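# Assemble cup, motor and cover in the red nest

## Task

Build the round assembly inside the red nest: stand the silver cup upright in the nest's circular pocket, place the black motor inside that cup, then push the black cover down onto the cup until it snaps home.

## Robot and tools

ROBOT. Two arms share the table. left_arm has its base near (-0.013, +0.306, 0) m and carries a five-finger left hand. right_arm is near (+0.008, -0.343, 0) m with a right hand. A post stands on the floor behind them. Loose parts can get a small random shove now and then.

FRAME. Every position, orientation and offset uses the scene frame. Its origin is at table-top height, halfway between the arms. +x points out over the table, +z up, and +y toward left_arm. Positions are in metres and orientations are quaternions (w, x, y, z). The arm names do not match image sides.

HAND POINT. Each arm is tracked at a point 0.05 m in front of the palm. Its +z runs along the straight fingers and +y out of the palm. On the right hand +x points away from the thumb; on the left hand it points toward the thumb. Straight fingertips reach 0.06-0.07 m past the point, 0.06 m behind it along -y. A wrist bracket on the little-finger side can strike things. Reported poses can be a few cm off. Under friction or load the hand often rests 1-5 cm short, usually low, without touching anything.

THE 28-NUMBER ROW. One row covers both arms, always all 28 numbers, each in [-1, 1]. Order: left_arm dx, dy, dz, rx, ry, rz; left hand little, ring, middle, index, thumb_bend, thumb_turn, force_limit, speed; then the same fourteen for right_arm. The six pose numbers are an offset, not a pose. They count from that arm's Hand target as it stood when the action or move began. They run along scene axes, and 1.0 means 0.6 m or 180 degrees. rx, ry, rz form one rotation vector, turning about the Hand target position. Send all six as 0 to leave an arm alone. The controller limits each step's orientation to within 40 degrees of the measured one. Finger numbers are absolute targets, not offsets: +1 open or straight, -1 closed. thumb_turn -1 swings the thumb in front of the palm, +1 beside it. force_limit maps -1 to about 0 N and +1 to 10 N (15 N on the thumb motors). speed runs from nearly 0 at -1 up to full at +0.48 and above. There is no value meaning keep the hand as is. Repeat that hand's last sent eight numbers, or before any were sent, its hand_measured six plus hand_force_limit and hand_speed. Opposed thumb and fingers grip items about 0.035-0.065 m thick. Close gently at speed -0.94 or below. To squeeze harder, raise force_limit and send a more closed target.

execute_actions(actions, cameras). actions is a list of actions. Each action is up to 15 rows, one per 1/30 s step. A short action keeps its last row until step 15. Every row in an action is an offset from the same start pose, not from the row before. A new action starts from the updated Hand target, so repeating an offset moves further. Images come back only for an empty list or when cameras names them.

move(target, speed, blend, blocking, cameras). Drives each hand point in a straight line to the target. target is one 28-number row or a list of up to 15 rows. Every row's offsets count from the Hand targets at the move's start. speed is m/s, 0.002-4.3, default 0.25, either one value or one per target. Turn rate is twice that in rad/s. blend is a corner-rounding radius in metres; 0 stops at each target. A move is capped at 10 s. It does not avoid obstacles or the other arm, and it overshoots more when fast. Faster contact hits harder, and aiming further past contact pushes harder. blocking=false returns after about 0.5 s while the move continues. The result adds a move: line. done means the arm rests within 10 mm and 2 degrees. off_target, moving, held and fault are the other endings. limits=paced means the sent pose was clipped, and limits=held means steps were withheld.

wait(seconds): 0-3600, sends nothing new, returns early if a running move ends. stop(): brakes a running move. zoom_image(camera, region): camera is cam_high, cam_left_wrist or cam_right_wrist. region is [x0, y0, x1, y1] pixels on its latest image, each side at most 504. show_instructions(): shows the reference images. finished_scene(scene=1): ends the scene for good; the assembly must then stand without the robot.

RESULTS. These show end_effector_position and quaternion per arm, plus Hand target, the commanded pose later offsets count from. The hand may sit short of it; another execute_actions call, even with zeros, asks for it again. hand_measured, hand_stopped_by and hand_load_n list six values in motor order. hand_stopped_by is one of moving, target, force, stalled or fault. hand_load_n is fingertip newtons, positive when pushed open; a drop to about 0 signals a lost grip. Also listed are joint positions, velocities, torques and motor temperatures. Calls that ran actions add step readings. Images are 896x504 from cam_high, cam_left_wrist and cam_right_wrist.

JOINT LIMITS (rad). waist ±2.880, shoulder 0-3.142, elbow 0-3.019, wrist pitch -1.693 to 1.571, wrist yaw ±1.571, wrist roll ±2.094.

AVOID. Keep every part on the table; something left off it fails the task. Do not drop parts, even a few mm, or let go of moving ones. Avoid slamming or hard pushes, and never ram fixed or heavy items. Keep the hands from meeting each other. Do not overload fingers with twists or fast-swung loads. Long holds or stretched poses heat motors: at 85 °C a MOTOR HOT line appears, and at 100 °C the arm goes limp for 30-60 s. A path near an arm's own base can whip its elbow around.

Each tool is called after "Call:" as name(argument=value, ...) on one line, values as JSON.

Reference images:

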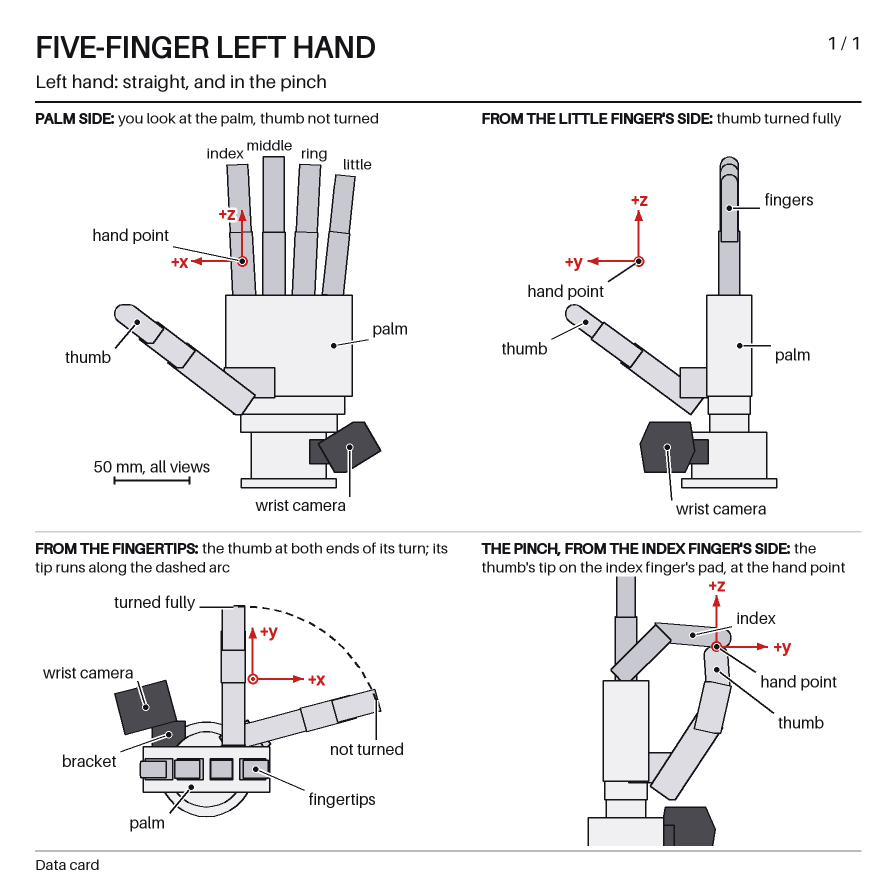

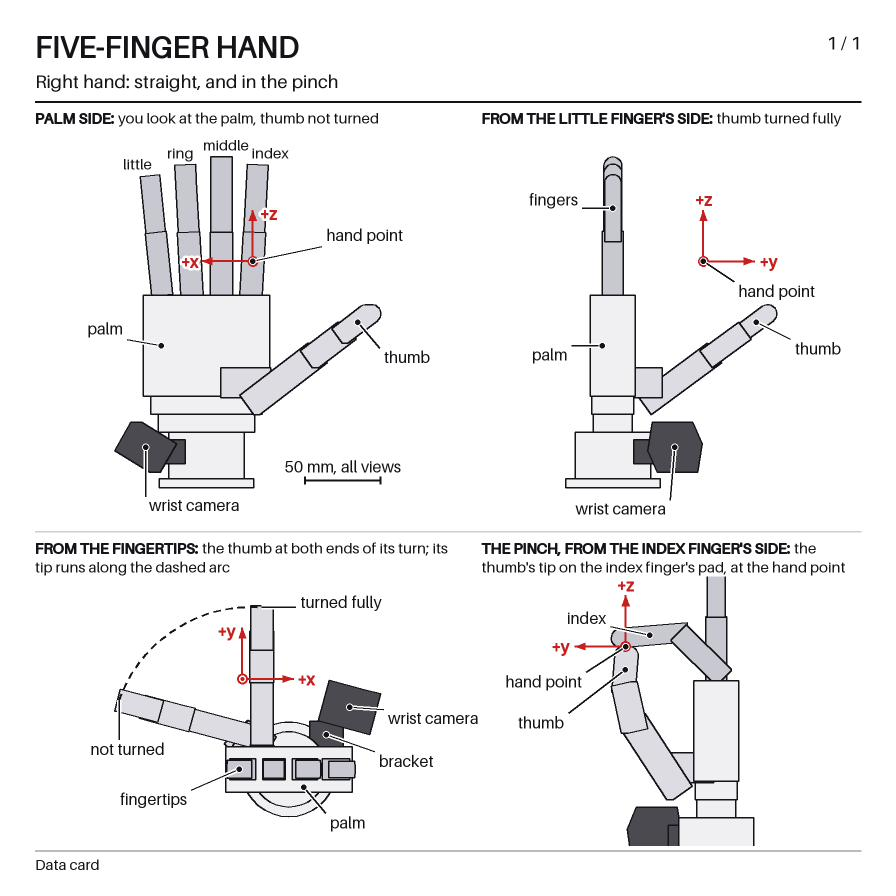

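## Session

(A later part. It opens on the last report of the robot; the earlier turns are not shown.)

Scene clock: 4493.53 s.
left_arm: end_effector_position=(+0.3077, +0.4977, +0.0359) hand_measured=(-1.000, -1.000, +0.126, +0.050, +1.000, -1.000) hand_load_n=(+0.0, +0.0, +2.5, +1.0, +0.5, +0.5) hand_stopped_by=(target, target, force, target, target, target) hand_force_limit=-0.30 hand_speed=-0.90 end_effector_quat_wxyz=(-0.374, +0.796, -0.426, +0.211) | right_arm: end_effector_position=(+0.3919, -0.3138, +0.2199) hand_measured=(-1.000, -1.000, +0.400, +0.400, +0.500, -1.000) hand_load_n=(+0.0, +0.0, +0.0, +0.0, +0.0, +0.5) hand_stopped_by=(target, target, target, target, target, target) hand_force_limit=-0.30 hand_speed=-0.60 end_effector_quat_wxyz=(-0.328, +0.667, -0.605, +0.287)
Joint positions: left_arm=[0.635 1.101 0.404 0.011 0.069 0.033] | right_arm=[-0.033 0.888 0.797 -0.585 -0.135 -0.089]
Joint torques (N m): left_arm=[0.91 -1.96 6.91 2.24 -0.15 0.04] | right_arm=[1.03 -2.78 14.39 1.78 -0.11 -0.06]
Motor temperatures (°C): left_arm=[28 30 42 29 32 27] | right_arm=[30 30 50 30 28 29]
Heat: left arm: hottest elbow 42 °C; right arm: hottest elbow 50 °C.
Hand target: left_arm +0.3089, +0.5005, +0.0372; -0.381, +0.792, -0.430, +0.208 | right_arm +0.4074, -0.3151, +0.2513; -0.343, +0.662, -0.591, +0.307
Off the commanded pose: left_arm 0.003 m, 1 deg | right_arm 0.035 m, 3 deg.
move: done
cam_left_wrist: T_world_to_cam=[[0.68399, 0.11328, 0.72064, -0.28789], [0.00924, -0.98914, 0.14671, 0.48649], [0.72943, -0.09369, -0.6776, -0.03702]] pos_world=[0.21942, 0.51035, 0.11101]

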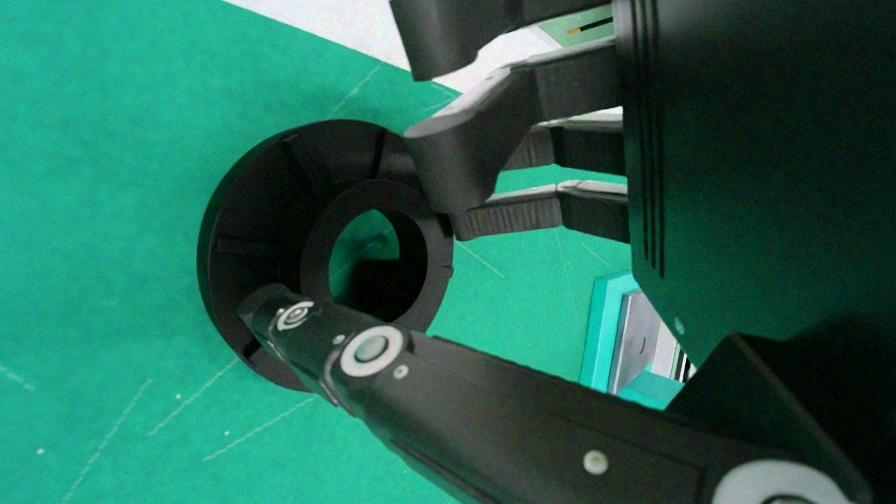

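Call:
move(target=[0,0,0,0,0,0,-1,-1,0.15,0.15,1,-1,-0.3,-0.7,0,0,0,0,0,0,-1,-1,0.4,0.4,0.5,-1,-0.3,-0.6], speed=0.02)

Call:
move(target=[0,0,0.01,0,0,0,-1,-1,0.15,0.15,1,-1,-0.3,-0.7,0,0,0,0,0,0,-1,-1,0.4,0.4,0.5,-1,-0.3,-0.6], speed=0.02)

Scene clock: 4507.07 s.
left_arm: end_effector_position=(+0.3077, +0.4977, +0.0358) hand_measured=(-1.000, -1.000, +0.150, +0.150, +1.000, -1.000) hand_load_n=(+0.5, +0.0, +0.0, +0.0, +0.5, +0.0) hand_stopped_by=(target, target, target, target, target, target) hand_force_limit=-0.30 hand_speed=-0.70 end_effector_quat_wxyz=(-0.374, +0.796, -0.426, +0.210) | right_arm: end_effector_position=(+0.3919, -0.3138, +0.2199) hand_measured=(-1.000, -1.000, +0.400, +0.400, +0.500, -1.000) hand_load_n=(+0.0, +0.0, +0.0, +0.0, +0.0, +0.0) hand_stopped_by=(target, target, target, target, target, target) hand_force_limit=-0.30 hand_speed=-0.60 end_effector_quat_wxyz=(-0.328, +0.667, -0.605, +0.287)
Joint positions: left_arm=[0.633 1.101 0.404 0.011 0.066 0.033] | right_arm=[-0.033 0.888 0.797 -0.585 -0.135 -0.089]
Joint torques (N m): left_arm=[0.97 -1.79 6.97 2.19 -0.08 0] | right_arm=[1.08 -2.78 14.38 1.8 -0.12 -0.06]
Heat: left arm: hottest elbow 42 °C; right arm: hottest elbow 50 °C.
Hand target: left_arm +0.3089, +0.5005, +0.0372; -0.381, +0.792, -0.430, +0.208 | right_arm +0.4074, -0.3151, +0.2513; -0.343, +0.662, -0.591, +0.307
Off the commanded pose: left_arm 0.003 m, 1 deg | right_arm 0.035 m, 3 deg.
move: done

Scene clock: 4507.97 s.
left_arm: end_effector_position=(+0.3062, +0.4981, +0.0360) hand_measured=(-1.000, -1.000, +0.150, +0.150, +1.000, -1.000) hand_load_n=(+0.0, +0.0, +0.5, +0.0, +0.0, +0.0) hand_stopped_by=(target, target, target, target, target, target) hand_force_limit=-0.30 hand_speed=-0.70 end_effector_quat_wxyz=(-0.374, +0.798, -0.425, +0.207) | right_arm: end_effector_position=(+0.3919, -0.3138, +0.2199) hand_measured=(-1.000, -1.000, +0.400, +0.400, +0.500, -1.000) hand_load_n=(+0.0, +0.0, +0.0, +0.0, +0.0, +0.0) hand_stopped_by=(target, target, target, target, target, target) hand_force_limit=-0.30 hand_speed=-0.60 end_effector_quat_wxyz=(-0.328, +0.667, -0.605, +0.287)
Joint positions: left_arm=[0.633 1.096 0.404 0.003 0.06 0.033] | right_arm=[-0.033 0.888 0.797 -0.585 -0.135 -0.089]
Joint torques (N m): left_arm=[0.91 -2.78 7.62 1.63 -0.08 0.05] | right_arm=[1.03 -2.73 14.38 1.78 -0.11 -0.06]
Heat: left arm: hottest elbow 42 °C; right arm: hottest elbow 50 °C.
Hand target: left_arm +0.3089, +0.5005, +0.0432; -0.381, +0.792, -0.430, +0.208 | right_arm +0.4074, -0.3151, +0.2513; -0.343, +0.662, -0.591, +0.307
Off the commanded pose: left_arm 0.008 m, 1 deg | right_arm 0.035 m, 3 deg.
move: done

Call:
move(target=[0,0,0.01,0,0,0,-1,-1,0.15,0.15,1,-1,-0.3,-0.7,0,0,0,0,0,0,-1,-1,0.4,0.4,0.5,-1,-0.3,-0.6], speed=0.02)

Scene clock: 4513.23 s.
left_arm: end_effector_position=(+0.3029, +0.4955, +0.0375) hand_measured=(-1.000, -1.000, +0.150, +0.150, +1.000, -1.000) hand_load_n=(+0.0, +0.0, +0.5, +0.0, +0.0, +0.0) hand_stopped_by=(target, target, target, target, target, target) hand_force_limit=-0.30 hand_speed=-0.70 end_effector_quat_wxyz=(-0.370, +0.800, -0.426, +0.206) | right_arm: end_effector_position=(+0.3919, -0.3138, +0.2199) hand_measured=(-1.000, -1.000, +0.400, +0.400, +0.500, -1.000) hand_load_n=(+0.0, +0.0, +0.0, +0.0, +0.5, +0.0) hand_stopped_by=(target, target, target, target, target, target) hand_force_limit=-0.30 hand_speed=-0.60 end_effector_quat_wxyz=(-0.328, +0.667, -0.605, +0.287)
Joint positions: left_arm=[0.633 1.079 0.404 -0.023 0.06 0.033] | right_arm=[-0.033 0.888 0.797 -0.585 -0.135 -0.089]
Joint torques (N m): left_arm=[0.85 -2.67 8.27 1.54 -0.08 0.02] | right_arm=[1.08 -2.78 14.38 1.8 -0.12 -0.06]
Heat: left arm: hottest elbow 42 °C; right arm: hottest elbow 50 °C.
Hand target: left_arm +0.3089, +0.5005, +0.0492; -0.381, +0.792, -0.430, +0.208 | right_arm +0.4074, -0.3151, +0.2513; -0.343, +0.662, -0.591, +0.307
Off the commanded pose: left_arm 0.014 m, 2 deg | right_arm 0.035 m, 3 deg.
move: off_target (left_arm)

Call:
move(target=[0,0,0,0,0,0,-1,-1,-0.25,-0.25,1,-1,-0.3,-0.92,0,0,0,0,0,0,-1,-1,0.4,0.4,0.5,-1,-0.3,-0.6], speed=0.02, cameras=["cam_left_wrist", "cam_high"])

Call:
zoom_image(camera="cam_left_wrist", region=[180, 120, 480, 420])

Call:
zoom_image(camera="cam_high", region=[570, 150, 650, 220])

Scene clock: 4524.97 s.
left_arm: end_effector_position=(+0.3028, +0.4957, +0.0374) hand_measured=(-1.000, -1.000, +0.122, -0.148, +1.000, -1.000) hand_load_n=(+0.0, +0.0, +2.0, +4.5, +0.5, +0.0) hand_stopped_by=(target, target, force, force, target, target) hand_force_limit=-0.30 hand_speed=-0.92 end_effector_quat_wxyz=(-0.371, +0.799, -0.427, +0.205) | right_arm: end_effector_position=(+0.3919, -0.3138, +0.2199) hand_measured=(-1.000, -1.000, +0.400, +0.400, +0.500, -1.000) hand_load_n=(+0.0, +0.0, +0.0, -0.5, +0.0, +0.0) hand_stopped_by=(target, target, target, target, target, target) hand_force_limit=-0.30 hand_speed=-0.60 end_effector_quat_wxyz=(-0.328, +0.667, -0.605, +0.287)
Joint positions: left_arm=[0.633 1.079 0.404 -0.023 0.06 0.036] | right_arm=[-0.033 0.888 0.797 -0.585 -0.135 -0.089]
Joint torques (N m): left_arm=[0.85 -2.55 8.35 1.47 -0.03 0.02] | right_arm=[1.08 -2.84 14.38 1.77 -0.12 -0.06]
Heat: left arm: hottest elbow 43 °C; right arm: hottest elbow 50 °C.
Hand target: left_arm +0.3089, +0.5005, +0.0492; -0.381, +0.792, -0.430, +0.208 | right_arm +0.4074, -0.3151, +0.2513; -0.343, +0.662, -0.591, +0.307
Off the commanded pose: left_arm 0.014 m, 1 deg | right_arm 0.035 m, 3 deg.
move: done
cam_left_wrist: T_world_to_cam=[[0.69403, 0.11635, 0.71049, -0.28953], [0.01496, -0.98897, 0.14733, 0.48245], [0.71979, -0.09162, -0.68812, -0.03025]] pos_world=[0.2155, 0.50805, 0.11381]
Images, in order (width x height): cam_high 896x504, cam_left_wrist 896x504.

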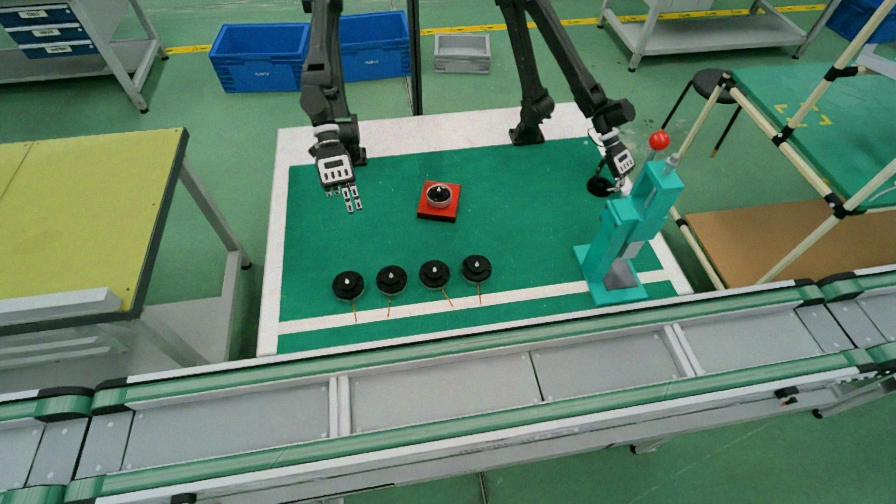

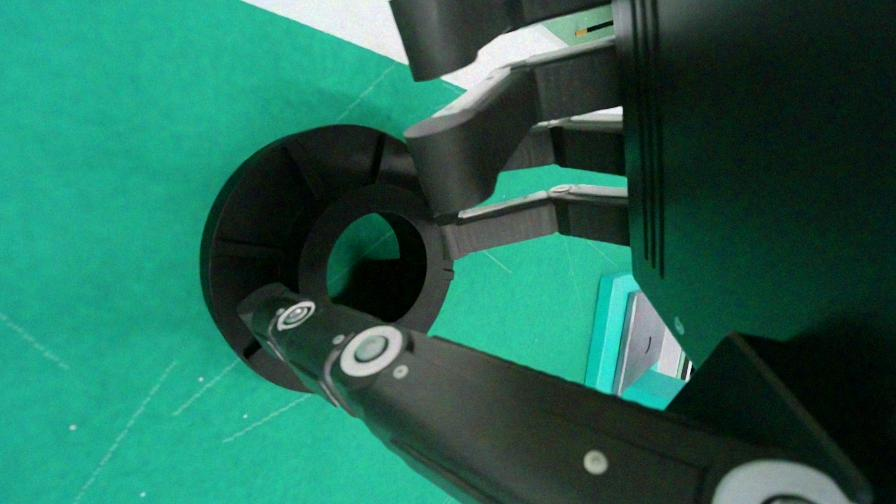

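Scaled by 1.680 from the camera's image (finer frame: 1280x720).

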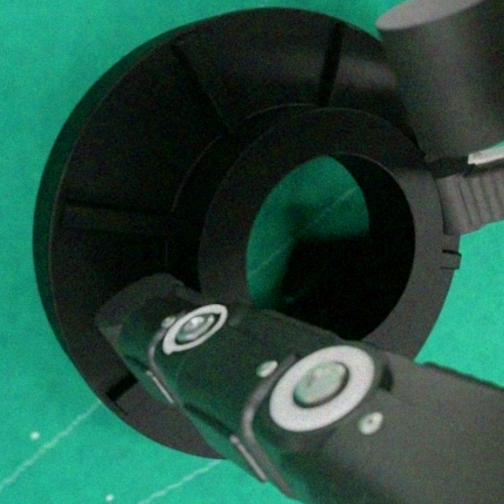

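Scaled by 6.300 from the camera's image (finer frame: 1280x720).

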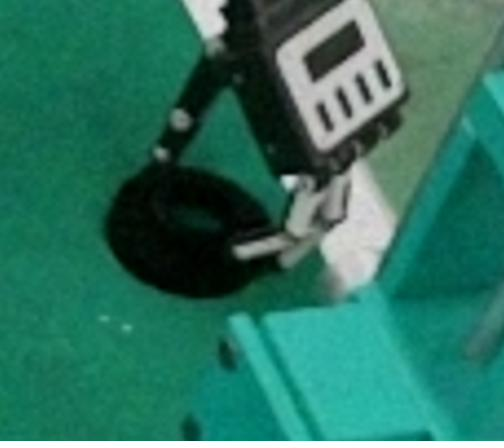

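Call:
move(target=[0,0,0,0,0,0,-1,-1,0.35,-0.25,1,-1,-0.3,-0.8,0,0,0,0,0,0,-1,-1,0.4,0.4,0.5,-1,-0.3,-0.6], speed=0.02)

Call:
move(target=[0,0,0.03,0,0,0,-1,-1,0.35,-0.25,1,-1,-0.3,-0.8,0,0,0,0,0,0,-1,-1,0.4,0.4,0.5,-1,-0.3,-0.6], speed=0.03, cameras=["cam_left_wrist", "cam_high"])

Call:
zoom_image(camera="cam_high", region=[570, 150, 650, 220])

Scene clock: 4561.77 s.
left_arm: end_effector_position=(+0.3026, +0.4954, +0.0372) hand_measured=(-1.000, -1.000, +0.350, -0.148, +1.000, -1.000) hand_load_n=(+0.5, +0.0, +0.0, +4.5, +0.0, -0.5) hand_stopped_by=(target, target, target, force, target, target) hand_force_limit=-0.30 hand_speed=-0.80 end_effector_quat_wxyz=(-0.370, +0.799, -0.427, +0.205) | right_arm: end_effector_position=(+0.3919, -0.3138, +0.2199) hand_measured=(-1.000, -1.000, +0.400, +0.400, +0.500, -1.000) hand_load_n=(+0.0, +0.0, +0.0, +0.0, +0.0, +0.0) hand_stopped_by=(target, target, target, target, target, target) hand_force_limit=-0.30 hand_speed=-0.60 end_effector_quat_wxyz=(-0.328, +0.667, -0.605, +0.287)
Joint positions: left_arm=[0.633 1.079 0.404 -0.024 0.06 0.035] | right_arm=[-0.033 0.888 0.797 -0.585 -0.135 -0.089]
Joint torques (N m): left_arm=[0.62 -2.67 8.29 1.59 -0.04 0.04] | right_arm=[1.08 -2.78 14.39 1.8 -0.12 -0.06]
Heat: left arm: hottest elbow 44 °C; right arm: hottest elbow 50 °C.
Hand target: left_arm +0.3089, +0.5005, +0.0492; -0.381, +0.792, -0.430, +0.208 | right_arm +0.4074, -0.3151, +0.2513; -0.343, +0.662, -0.591, +0.307
Off the commanded pose: left_arm 0.014 m, 2 deg | right_arm 0.035 m, 3 deg.
move: done

Scene clock: 4562.97 s.
left_arm: end_effector_position=(+0.2923, +0.4874, +0.0407) hand_measured=(-1.000, -1.000, +0.350, -0.148, +1.000, -1.000) hand_load_n=(+0.0, +0.0, +0.0, +4.5, +0.0, -0.5) hand_stopped_by=(target, target, target, force, target, target) hand_force_limit=-0.30 hand_speed=-0.80 end_effector_quat_wxyz=(-0.357, +0.806, -0.428, +0.199) | right_arm: end_effector_position=(+0.3919, -0.3138, +0.2199) hand_measured=(-1.000, -1.000, +0.400, +0.400, +0.500, -1.000) hand_load_n=(+0.0, +0.0, +0.0, +0.0, +0.0, +0.0) hand_stopped_by=(target, target, target, target, target, target) hand_force_limit=-0.30 hand_speed=-0.60 end_effector_quat_wxyz=(-0.328, +0.667, -0.605, +0.287)
Joint positions: left_arm=[0.633 1.031 0.404 -0.103 0.06 0.033] | right_arm=[-0.033 0.888 0.797 -0.585 -0.135 -0.089]
Joint torques (N m): left_arm=[1.03 -2.73 10.45 1.66 -0.04 0.02] | right_arm=[1.08 -2.78 14.38 1.8 -0.12 -0.06]
Heat: left arm: hottest elbow 44 °C; right arm: hottest elbow 50 °C.
Hand target: left_arm +0.3089, +0.5005, +0.0672; -0.381, +0.792, -0.430, +0.208 | right_arm +0.4074, -0.3151, +0.2513; -0.343, +0.662, -0.591, +0.307
Off the commanded pose: left_arm 0.034 m, 3 deg | right_arm 0.035 m, 3 deg.
move: off_target (left_arm)
cam_left_wrist: T_world_to_cam=[[0.71081, 0.13283, 0.69073, -0.29582], [0.02075, -0.98554, 0.16817, 0.46979], [0.70308, -0.1052, -0.70329, -0.00917]] pos_world=[0.20697, 0.50133, 0.11887]
Images, in order (width x height): cam_high 896x504, cam_left_wrist 896x504.

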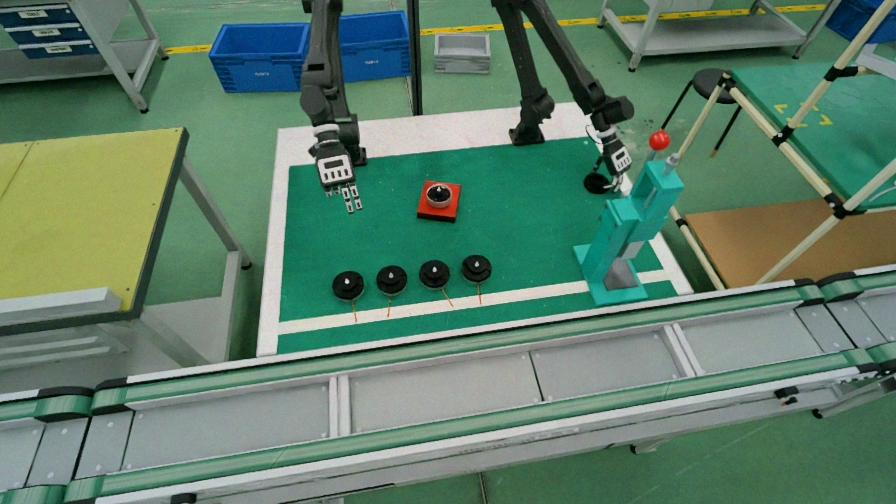

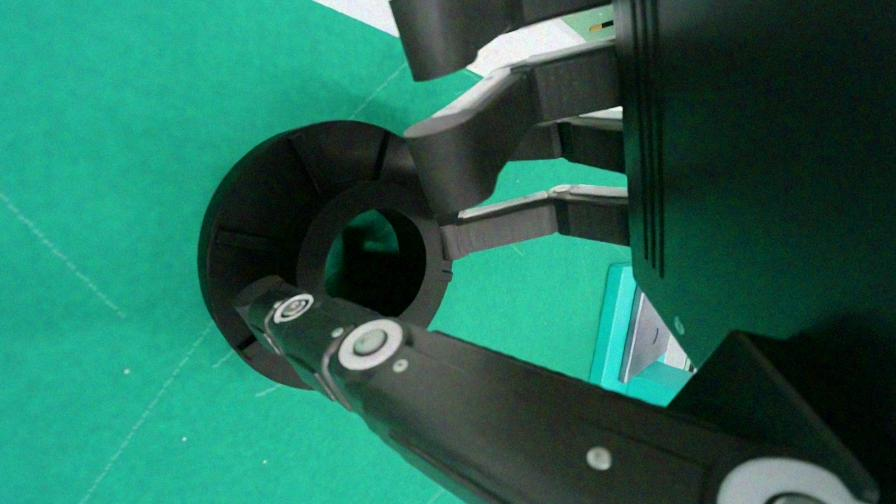

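Scaled by 6.300 from the camera's image (finer frame: 1280x720).

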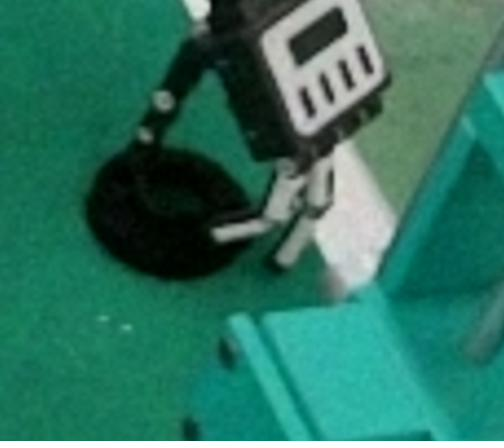

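Call:
move(target=[0,0,0.06,0,0,0,-1,-1,0.35,-0.25,1,-1,-0.3,-0.8,0,0,0,0,0,0,-1,-1,0.4,0.4,0.5,-1,-0.3,-0.6], speed=0.04, cameras=["cam_left_wrist", "cam_high"])

Call:
zoom_image(camera="cam_high", region=[560, 140, 650, 220])

Scene clock: 4571.97 s.
left_arm: end_effector_position=(+0.2927, +0.4877, +0.0732) hand_measured=(-1.000, -1.000, +0.350, -0.148, +1.000, -1.000) hand_load_n=(+0.0, +0.0, +0.0, +4.5, +0.5, -0.5) hand_stopped_by=(target, target, target, force, target, target) hand_force_limit=-0.30 hand_speed=-0.80 end_effector_quat_wxyz=(-0.355, +0.807, -0.429, +0.199) | right_arm: end_effector_position=(+0.3919, -0.3138, +0.2199) hand_measured=(-1.000, -1.000, +0.400, +0.400, +0.500, -1.000) hand_load_n=(+0.0, +0.5, +0.0, +0.0, +0.0, +0.0) hand_stopped_by=(target, target, target, target, target, target) hand_force_limit=-0.30 hand_speed=-0.60 end_effector_quat_wxyz=(-0.328, +0.667, -0.605, +0.287)
Joint positions: left_arm=[0.633 0.958 0.467 -0.244 0.06 0.033] | right_arm=[-0.033 0.888 0.797 -0.585 -0.135 -0.089]
Joint torques (N m): left_arm=[0.67 -2.32 11.44 1.55 -0.08 0.04] | right_arm=[1.08 -2.84 14.38 1.8 -0.12 -0.07]
Heat: left arm: hottest elbow 44 °C; right arm: hottest elbow 50 °C.
Hand target: left_arm +0.3089, +0.5005, +0.1032; -0.381, +0.792, -0.430, +0.208 | right_arm +0.4074, -0.3151, +0.2513; -0.343, +0.662, -0.591, +0.307
Off the commanded pose: left_arm 0.036 m, 4 deg | right_arm 0.035 m, 3 deg.
move: off_target (left_arm)
cam_left_wrist: T_world_to_cam=[[0.71332, 0.13474, 0.68777, -0.31999], [0.02138, -0.98507, 0.17081, 0.46399], [0.70051, -0.10714, -0.70555, 0.01537]] pos_world=[0.20757, 0.50182, 0.15167]
Images, in order (width x height): cam_high 896x504, cam_left_wrist 896x504.

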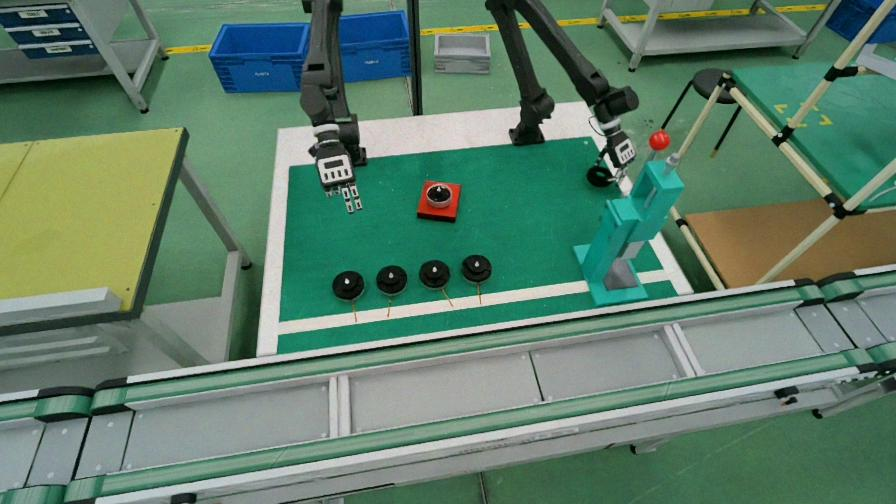

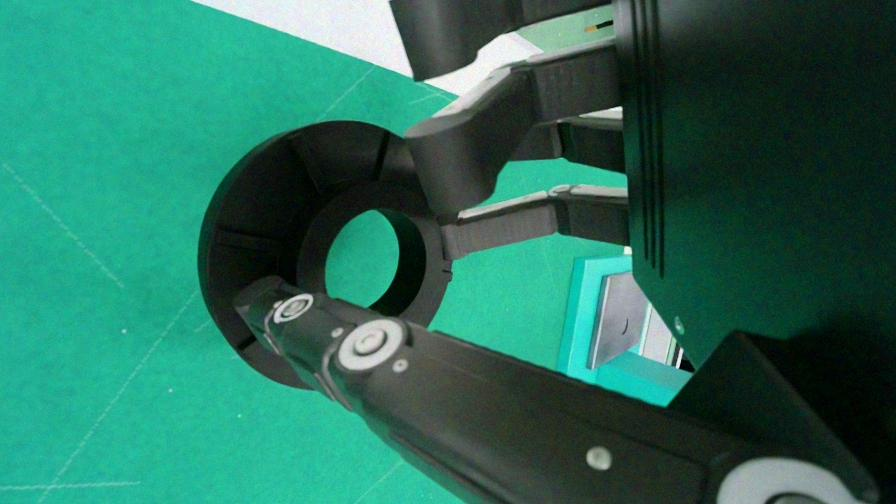

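Scaled by 5.600 from the camera's image (finer frame: 1280x720).

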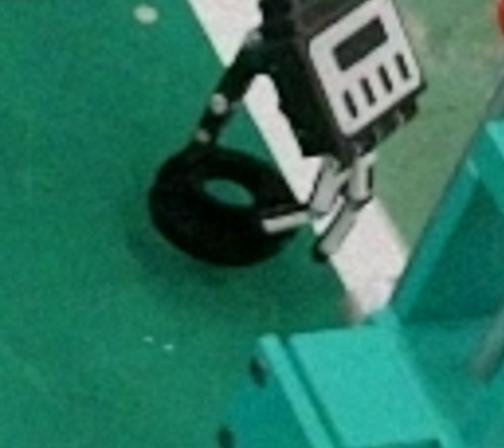

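Call:
move(target=[[-0.015,-0.0175,0.161,0,0,0,-1,-1,0.35,-0.25,1,-1,-0.3,-0.8,0,0,0,0,0,0,-1,-1,0.4,0.4,0.5,-1,-0.3,-0.6],[0.13,-0.324,0.161,0,0,-0.172,-1,-1,0.35,-0.25,1,-1,-0.3,-0.8,0,0,0,0,0,0,-1,-1,0.4,0.4,0.5,-1,-0.3,-0.6],[0.06,-0.64,0.161,0,0,-0.335,-1,-1,0.35,-0.25,1,-1,-0.3,-0.8,0,0,0,0,0,0,-1,-1,0.4,0.4,0.5,-1,-0.3,-0.6]], speed=0.16, blend=[0.03,0.08,0], cameras=["cam_left_wrist", "cam_high"])

Scene clock: 4608.13 s.
left_arm: end_effector_position=(+0.3224, +0.1284, +0.1649) hand_measured=(-1.000, -1.000, +0.350, -0.148, +1.000, -1.000) hand_load_n=(+0.0, +0.0, +0.0, +4.5, +0.5, -0.5) hand_stopped_by=(target, target, target, force, target, target) hand_force_limit=-0.30 hand_speed=-0.80 end_effector_quat_wxyz=(+0.202, -0.489, +0.777, -0.340) | right_arm: end_effector_position=(+0.3919, -0.3138, +0.2199) hand_measured=(-1.000, -1.000, +0.400, +0.400, +0.500, -1.000) hand_load_n=(+0.0, +0.0, +0.0, +0.0, +0.0, +0.0) hand_stopped_by=(target, target, target, target, target, target) hand_force_limit=-0.30 hand_speed=-0.60 end_effector_quat_wxyz=(-0.328, +0.667, -0.605, +0.287)
Joint positions: left_arm=[-0.395 0.939 0.725 -0.546 0.071 0.042] | right_arm=[-0.033 0.888 0.797 -0.585 -0.135 -0.089]
Joint torques (N m): left_arm=[0.73 -1.61 12.55 2.8 0.06 0.11] | right_arm=[1.14 -2.78 14.39 1.8 -0.12 -0.06]
Heat: left arm: hottest elbow 46 °C; right arm: hottest elbow 50 °C.
Hand target: left_arm +0.3449, +0.1165, +0.1998; +0.225, -0.468, +0.770, -0.371 | right_arm +0.4074, -0.3151, +0.2513; -0.343, +0.662, -0.591, +0.307
Off the commanded pose: left_arm 0.043 m, 5 deg | right_arm 0.035 m, 3 deg.
move: off_target (left_arm)
cam_left_wrist: T_world_to_cam=[[0.49251, -0.55395, 0.67125, -0.19348], [-0.8354, -0.51714, 0.18618, 0.30736], [0.24399, -0.65246, -0.71747, 0.23986]] pos_world=[0.29354, 0.20827, 0.24474]
Images, in order (width x height): cam_high 896x504, cam_left_wrist 896x504.

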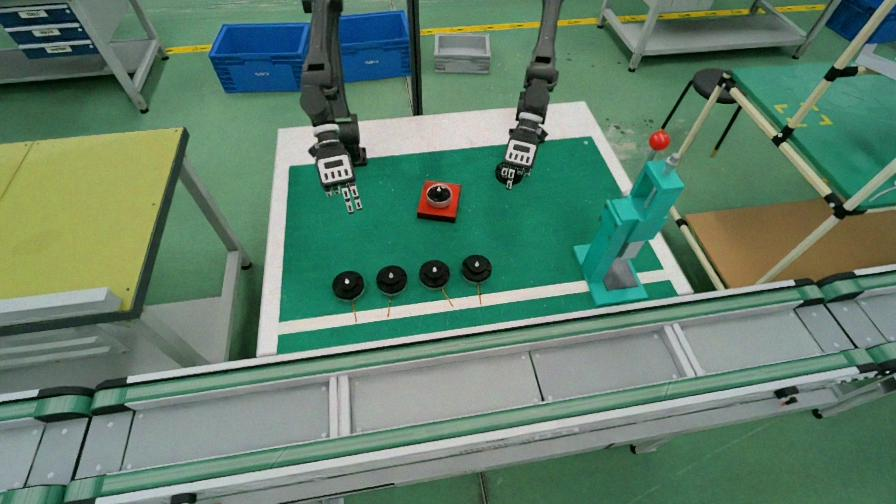

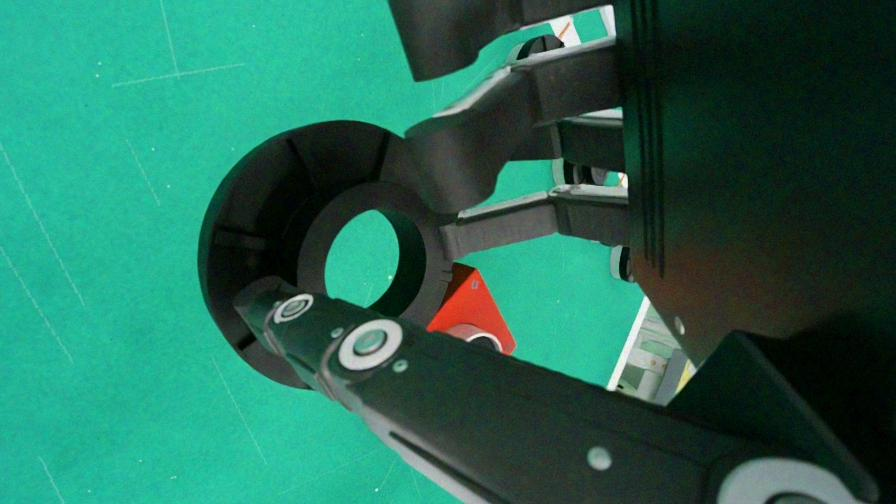

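Call:
move(target=[-0.0732,-0.3708,0,0,0,-0.1333,-1,-1,0.35,-0.25,1,-1,-0.3,-0.8,0,0,0,0,0,0,-1,-1,0.4,0.4,0.5,-1,-0.3,-0.6], speed=0.12, cameras=["cam_left_wrist", "cam_high", "cam_right_wrist"])

Scene clock: 4625.67 s.
left_arm: end_effector_position=(+0.2850, -0.0840, +0.1665) hand_measured=(-1.000, -1.000, +0.350, -0.148, +1.000, -1.000) hand_load_n=(+0.0, +0.0, +0.0, +4.5, +0.5, -0.5) hand_stopped_by=(target, target, target, force, target, target) hand_force_limit=-0.30 hand_speed=-0.80 end_effector_quat_wxyz=(+0.133, -0.302, +0.867, -0.374) | right_arm: end_effector_position=(+0.3919, -0.3138, +0.2199) hand_measured=(-1.000, -1.000, +0.400, +0.400, +0.500, -1.000) hand_load_n=(+0.5, +0.5, +0.0, +0.0, +0.0, +0.0) hand_stopped_by=(target, target, target, target, target, target) hand_force_limit=-0.30 hand_speed=-0.60 end_effector_quat_wxyz=(-0.328, +0.667, -0.605, +0.287)
Joint positions: left_arm=[-0.866 1.265 0.958 -0.449 0.035 0.039] | right_arm=[-0.033 0.888 0.797 -0.585 -0.135 -0.089]
Joint torques (N m): left_arm=[0.91 -5.3 12.15 2.81 0.08 -0.18] | right_arm=[1.03 -2.78 14.39 1.8 -0.11 -0.06]
Motor temperatures (°C): left_arm=[28 30 47 29 31 27] | right_arm=[30 30 50 30 28 29]
Heat: left arm: hottest elbow 47 °C; right arm: hottest elbow 50 °C.
Hand target: left_arm +0.3010, -0.1060, +0.1998; +0.143, -0.298, +0.850, -0.409 | right_arm +0.4074, -0.3151, +0.2513; -0.343, +0.662, -0.591, +0.307
Off the commanded pose: left_arm 0.043 m, 5 deg | right_arm 0.035 m, 3 deg.
move: off_target (left_arm)
cam_left_wrist: T_world_to_cam=[[0.19447, -0.7194, 0.66681, -0.22206], [-0.97985, -0.11092, 0.1661, 0.24455], [-0.04553, -0.68568, -0.72648, 0.19276]] pos_world=[0.29159, -0.00046, 0.24749]
cam_right_wrist: T_world_to_cam=[[-0.52988, -0.33457, -0.77928, 0.2776], [-0.64343, 0.7572, 0.11241, 0.46891], [0.55247, 0.56098, -0.61651, 0.20826]] pos_world=[0.33375, -0.37901, 0.29201]

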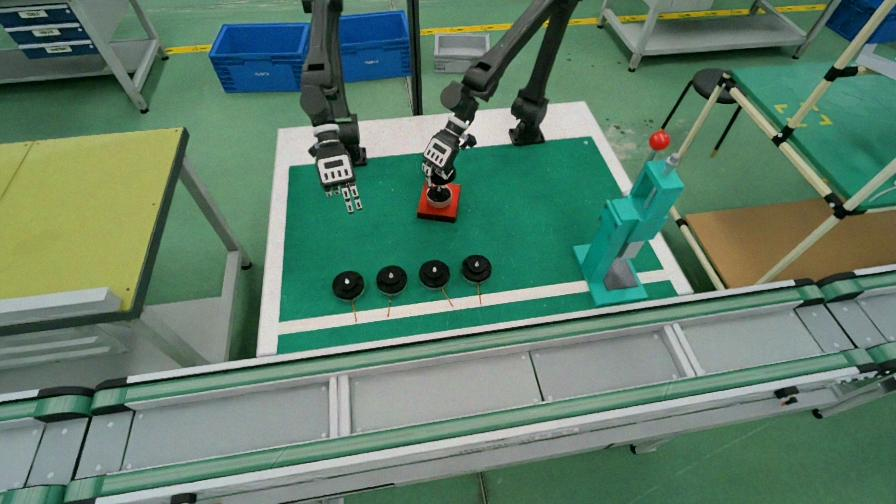

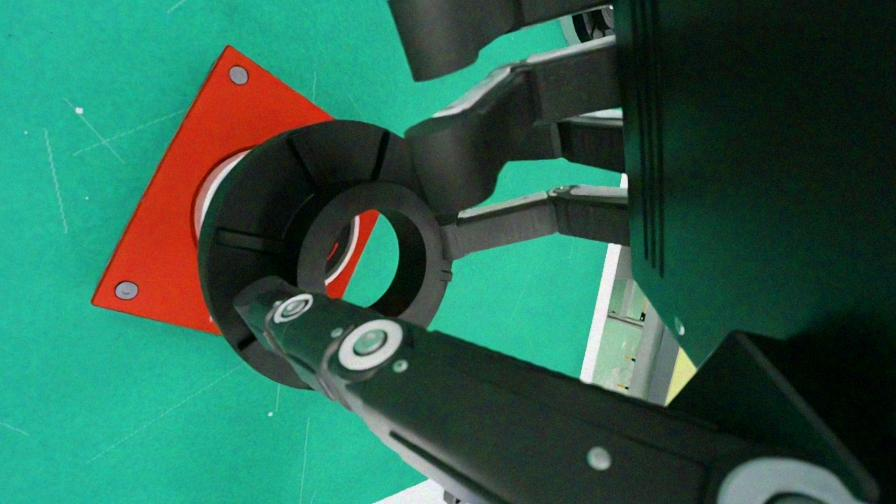

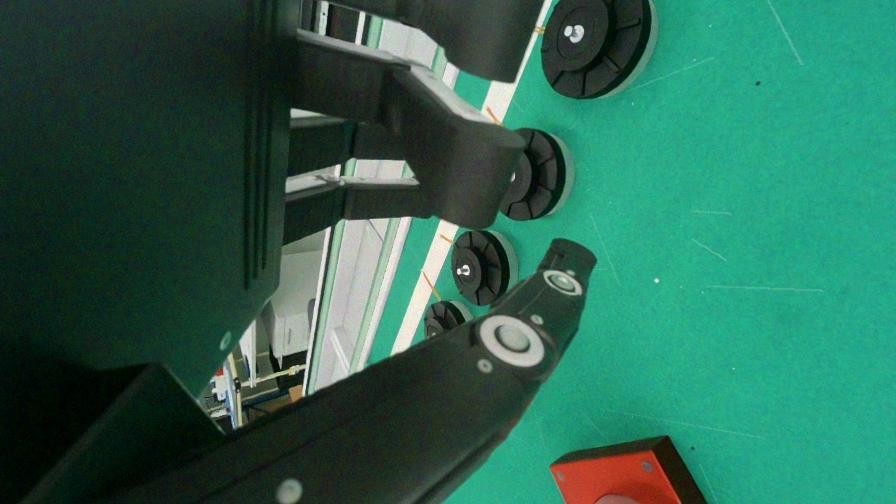

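Call:
zoom_image(camera="cam_left_wrist", region=[80, 30, 480, 430])

Call:
zoom_image(camera="cam_right_wrist", region=[420, 0, 680, 230])

Call:
zoom_image(camera="cam_high", region=[400, 150, 480, 230])

Scaled by 1.260 from the camera's image (finer frame: 1280x720).

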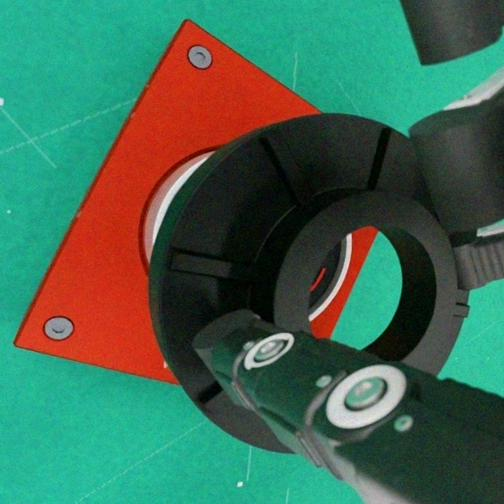

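Scaled by 1.938 from the camera's image (finer frame: 1280x720).

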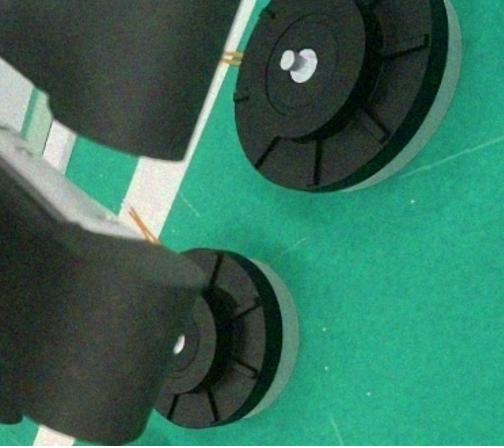

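Scaled by 6.300 from the camera's image (finer frame: 1280x720).

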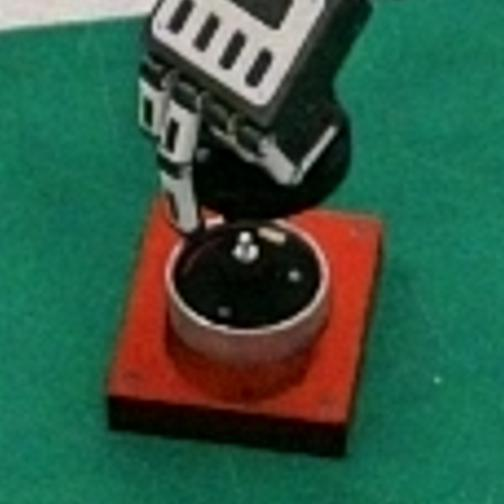

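Call:
move(target=[0,-0.004,-0.035,-0.0148,-0.0118,0,-1,-1,0.35,-0.25,1,-1,-0.3,-0.8,0,0,0,0,0,0,-1,-1,0.4,0.4,0.5,-1,-0.3,-0.6], speed=0.06, cameras=["cam_left_wrist"])

Scene clock: 4698.47 s.
left_arm: end_effector_position=(+0.2990, -0.0998, +0.1721) hand_measured=(-1.000, -1.000, +0.350, -0.148, +1.000, -1.000) hand_load_n=(+0.0, +0.0, +0.0, +4.5, +0.5, -1.0) hand_stopped_by=(target, target, target, force, target, target) hand_force_limit=-0.30 hand_speed=-0.80 end_effector_quat_wxyz=(+0.152, -0.293, +0.845, -0.420) | right_arm: end_effector_position=(+0.3919, -0.3138, +0.2199) hand_measured=(-1.000, -1.000, +0.400, +0.400, +0.500, -1.000) hand_load_n=(+0.0, +0.0, +0.0, +0.0, +0.0, +0.0) hand_stopped_by=(target, target, target, target, target, target) hand_force_limit=-0.30 hand_speed=-0.60 end_effector_quat_wxyz=(-0.328, +0.667, -0.605, +0.287)
Joint positions: left_arm=[-0.866 1.268 0.926 -0.303 0.035 0.039] | right_arm=[-0.033 0.888 0.797 -0.585 -0.135 -0.089]
Joint torques (N m): left_arm=[0.67 -5.6 8.61 2.99 0.03 -0.18] | right_arm=[1.08 -2.84 14.39 1.8 -0.12 -0.06]
Motor temperatures (°C): left_arm=[28 30 52 29 31 27] | right_arm=[30 30 51 30 28 29]
Heat: left arm: hottest elbow 52 °C; right arm: hottest elbow 51 °C.
Hand target: left_arm +0.3010, -0.1084, +0.1788; +0.152, -0.294, +0.838, -0.435 | right_arm +0.4074, -0.3151, +0.2513; -0.343, +0.662, -0.591, +0.307
Off the commanded pose: left_arm 0.011 m, 2 deg | right_arm 0.035 m, 3 deg.
move: off_target (left_arm)
cam_left_wrist: T_world_to_cam=[[0.143, -0.66134, 0.73633, -0.23059], [-0.98971, -0.09979, 0.10258, 0.27055], [0.00564, -0.74342, -0.6688, 0.15559]] pos_world=[0.29986, -0.00983, 0.2461]

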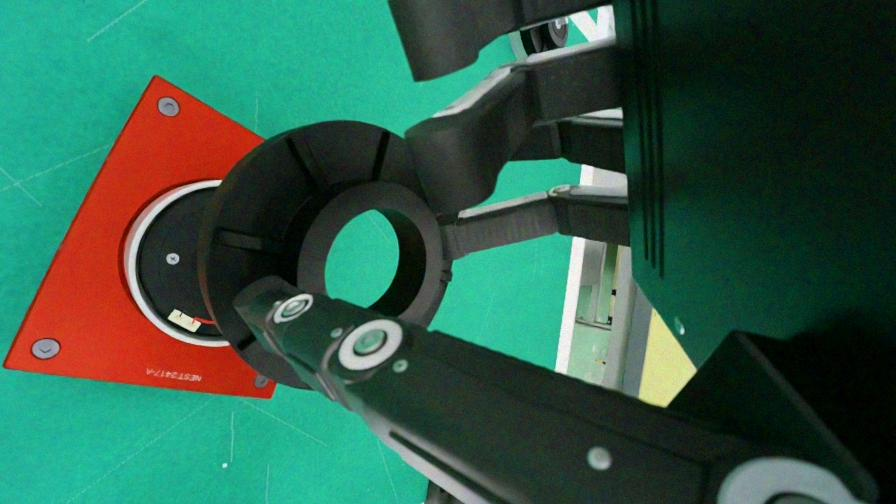

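Call:
move(target=[-0.0327,0.0343,-0.035,0.0213,0.0169,0,-1,-1,0.35,-0.25,1,-1,-0.3,-0.8,0,0,0,0,0,0,-1,-1,0.4,0.4,0.5,-1,-0.3,-0.6], speed=0.05, cameras=["cam_left_wrist"])

Scene clock: 4725.60 s.
left_arm: end_effector_position=(+0.2850, -0.0850, +0.1486) hand_measured=(-1.000, -1.000, +0.350, -0.148, +1.000, -1.000) hand_load_n=(+0.0, +0.0, +0.0, +4.5, +0.5, -0.5) hand_stopped_by=(target, target, target, force, target, target) hand_force_limit=-0.30 hand_speed=-0.80 end_effector_quat_wxyz=(+0.141, -0.299, +0.859, -0.391) | right_arm: end_effector_position=(+0.3919, -0.3138, +0.2199) hand_measured=(-1.000, -1.000, +0.400, +0.400, +0.500, -1.000) hand_load_n=(+0.0, +0.0, +0.0, -0.5, +0.5, +0.0) hand_stopped_by=(target, target, target, target, target, target) hand_force_limit=-0.30 hand_speed=-0.60 end_effector_quat_wxyz=(-0.328, +0.667, -0.605, +0.287)
Joint positions: left_arm=[-0.869 1.265 0.891 -0.34 0.031 0.039] | right_arm=[-0.033 0.888 0.797 -0.585 -0.135 -0.089]
Joint torques (N m): left_arm=[0.38 -6.65 8.32 1.61 -0.09 -0.19] | right_arm=[1.08 -2.78 14.38 1.8 -0.12 -0.06]
Heat: left arm: hottest elbow 50 °C; right arm: hottest elbow 51 °C.
Hand target: left_arm +0.2813, -0.0878, +0.1578; +0.139, -0.300, +0.856, -0.398 | right_arm +0.4074, -0.3151, +0.2513; -0.343, +0.662, -0.591, +0.307
Off the commanded pose: left_arm 0.010 m, 1 deg | right_arm 0.035 m, 3 deg.
move: done
cam_left_wrist: T_world_to_cam=[[0.17448, -0.6996, 0.6929, -0.20734], [-0.98437, -0.10685, 0.13999, 0.25297], [-0.0239, -0.7065, -0.70731, 0.16836]] pos_world=[0.28922, 0.00092, 0.22734]

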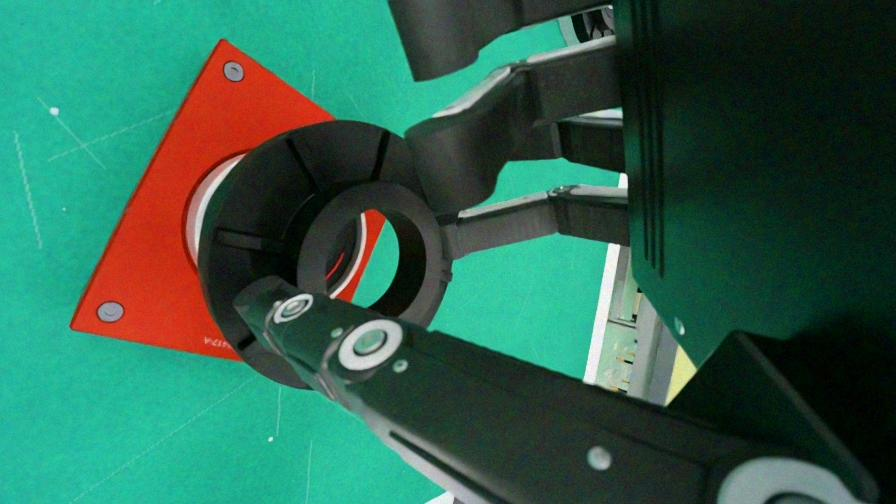

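Call:
move(target=[0.0115,-0.0218,-0.0485,-0.0065,-0.0052,0,-1,-1,0.35,-0.25,1,-1,-0.3,-0.8,0,0,0,0,0,0,-1,-1,0.4,0.4,0.5,-1,-0.3,-0.6], speed=0.04, cameras=["cam_left_wrist", "cam_high"])

Call:
zoom_image(camera="cam_high", region=[400, 150, 480, 230])

Scene clock: 4768.00 s.
left_arm: end_effector_position=(+0.2869, -0.0916, +0.1226) hand_measured=(-1.000, -1.000, +0.350, -0.148, +1.000, -1.000) hand_load_n=(+0.0, +0.0, -0.5, +4.5, +0.0, -0.5) hand_stopped_by=(target, target, target, force, target, target) hand_force_limit=-0.30 hand_speed=-0.80 end_effector_quat_wxyz=(+0.144, -0.295, +0.858, -0.395) | right_arm: end_effector_position=(+0.3919, -0.3138, +0.2199) hand_measured=(-1.000, -1.000, +0.400, +0.400, +0.500, -1.000) hand_load_n=(+0.0, +0.0, +0.0, +0.0, +0.5, +0.0) hand_stopped_by=(target, target, target, target, target, target) hand_force_limit=-0.30 hand_speed=-0.60 end_effector_quat_wxyz=(-0.328, +0.667, -0.605, +0.287)
Joint positions: left_arm=[-0.876 1.309 0.851 -0.245 0.026 0.039] | right_arm=[-0.033 0.888 0.797 -0.585 -0.135 -0.089]
Joint torques (N m): left_arm=[0.32 -5.95 8.09 2.93 -0.07 -0.25] | right_arm=[1.14 -2.78 14.38 1.8 -0.12 -0.06]
Heat: left arm: hottest elbow 48 °C; right arm: hottest elbow 51 °C.
Hand target: left_arm +0.2882, -0.1009, +0.1287; +0.143, -0.298, +0.850, -0.410 | right_arm +0.4074, -0.3151, +0.2513; -0.343, +0.662, -0.591, +0.307
Off the commanded pose: left_arm 0.011 m, 2 deg | right_arm 0.035 m, 3 deg.
move: off_target (left_arm)
cam_left_wrist: T_world_to_cam=[[0.16504, -0.69604, 0.69878, -0.19195], [-0.98608, -0.10187, 0.13143, 0.25975], [-0.0203, -0.71074, -0.70316, 0.14344]] pos_world=[0.29073, -0.0052, 0.20085]
Images, in order (width x height): cam_high 896x504, cam_left_wrist 896x504.

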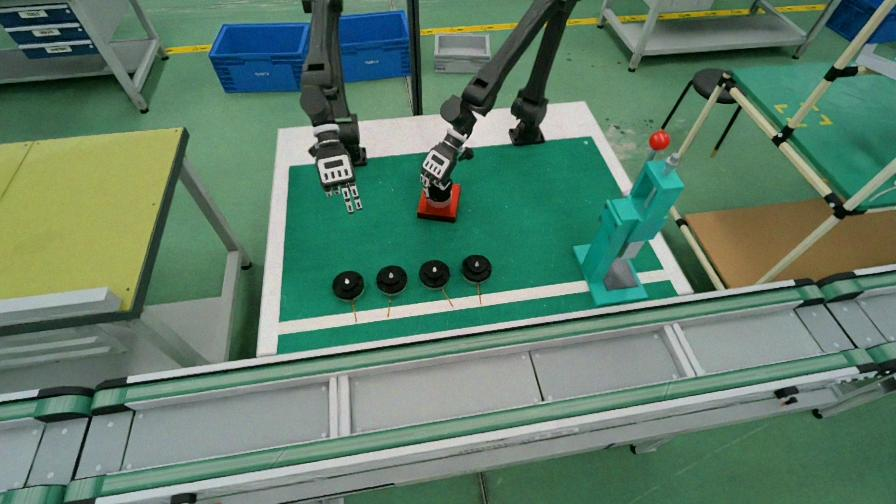

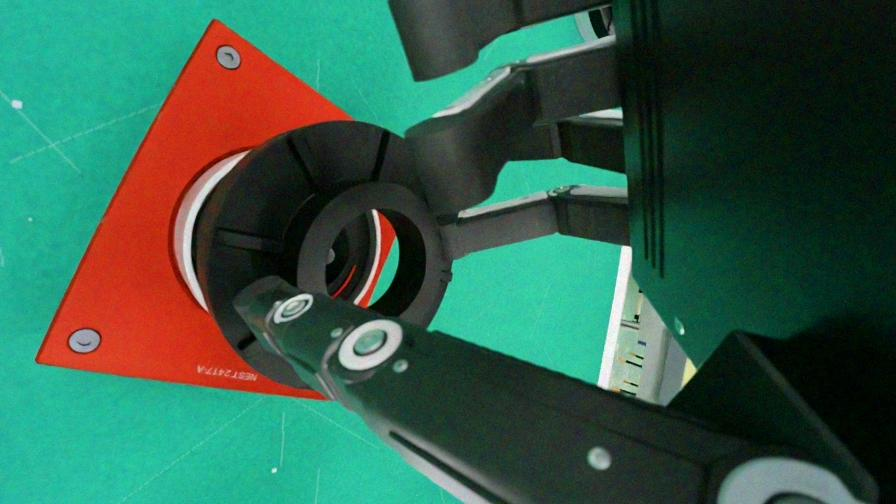

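Scaled by 6.300 from the camera's image (finer frame: 1280x720).

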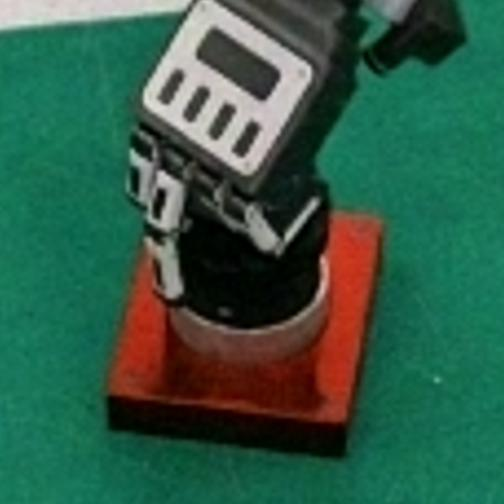

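Call:
zoom_image(camera="cam_left_wrist", region=[290, 180, 440, 330])

Scaled by 3.360 from the camera's image (finer frame: 1280x720).

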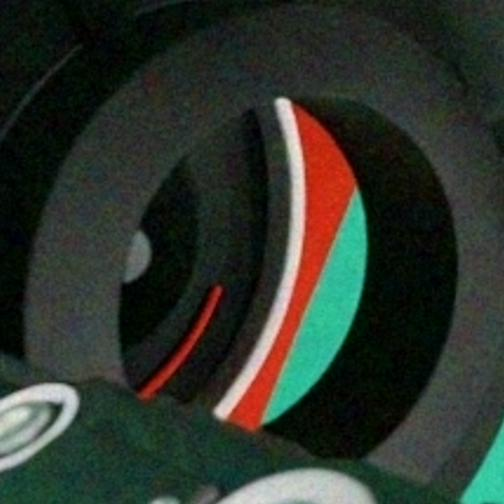

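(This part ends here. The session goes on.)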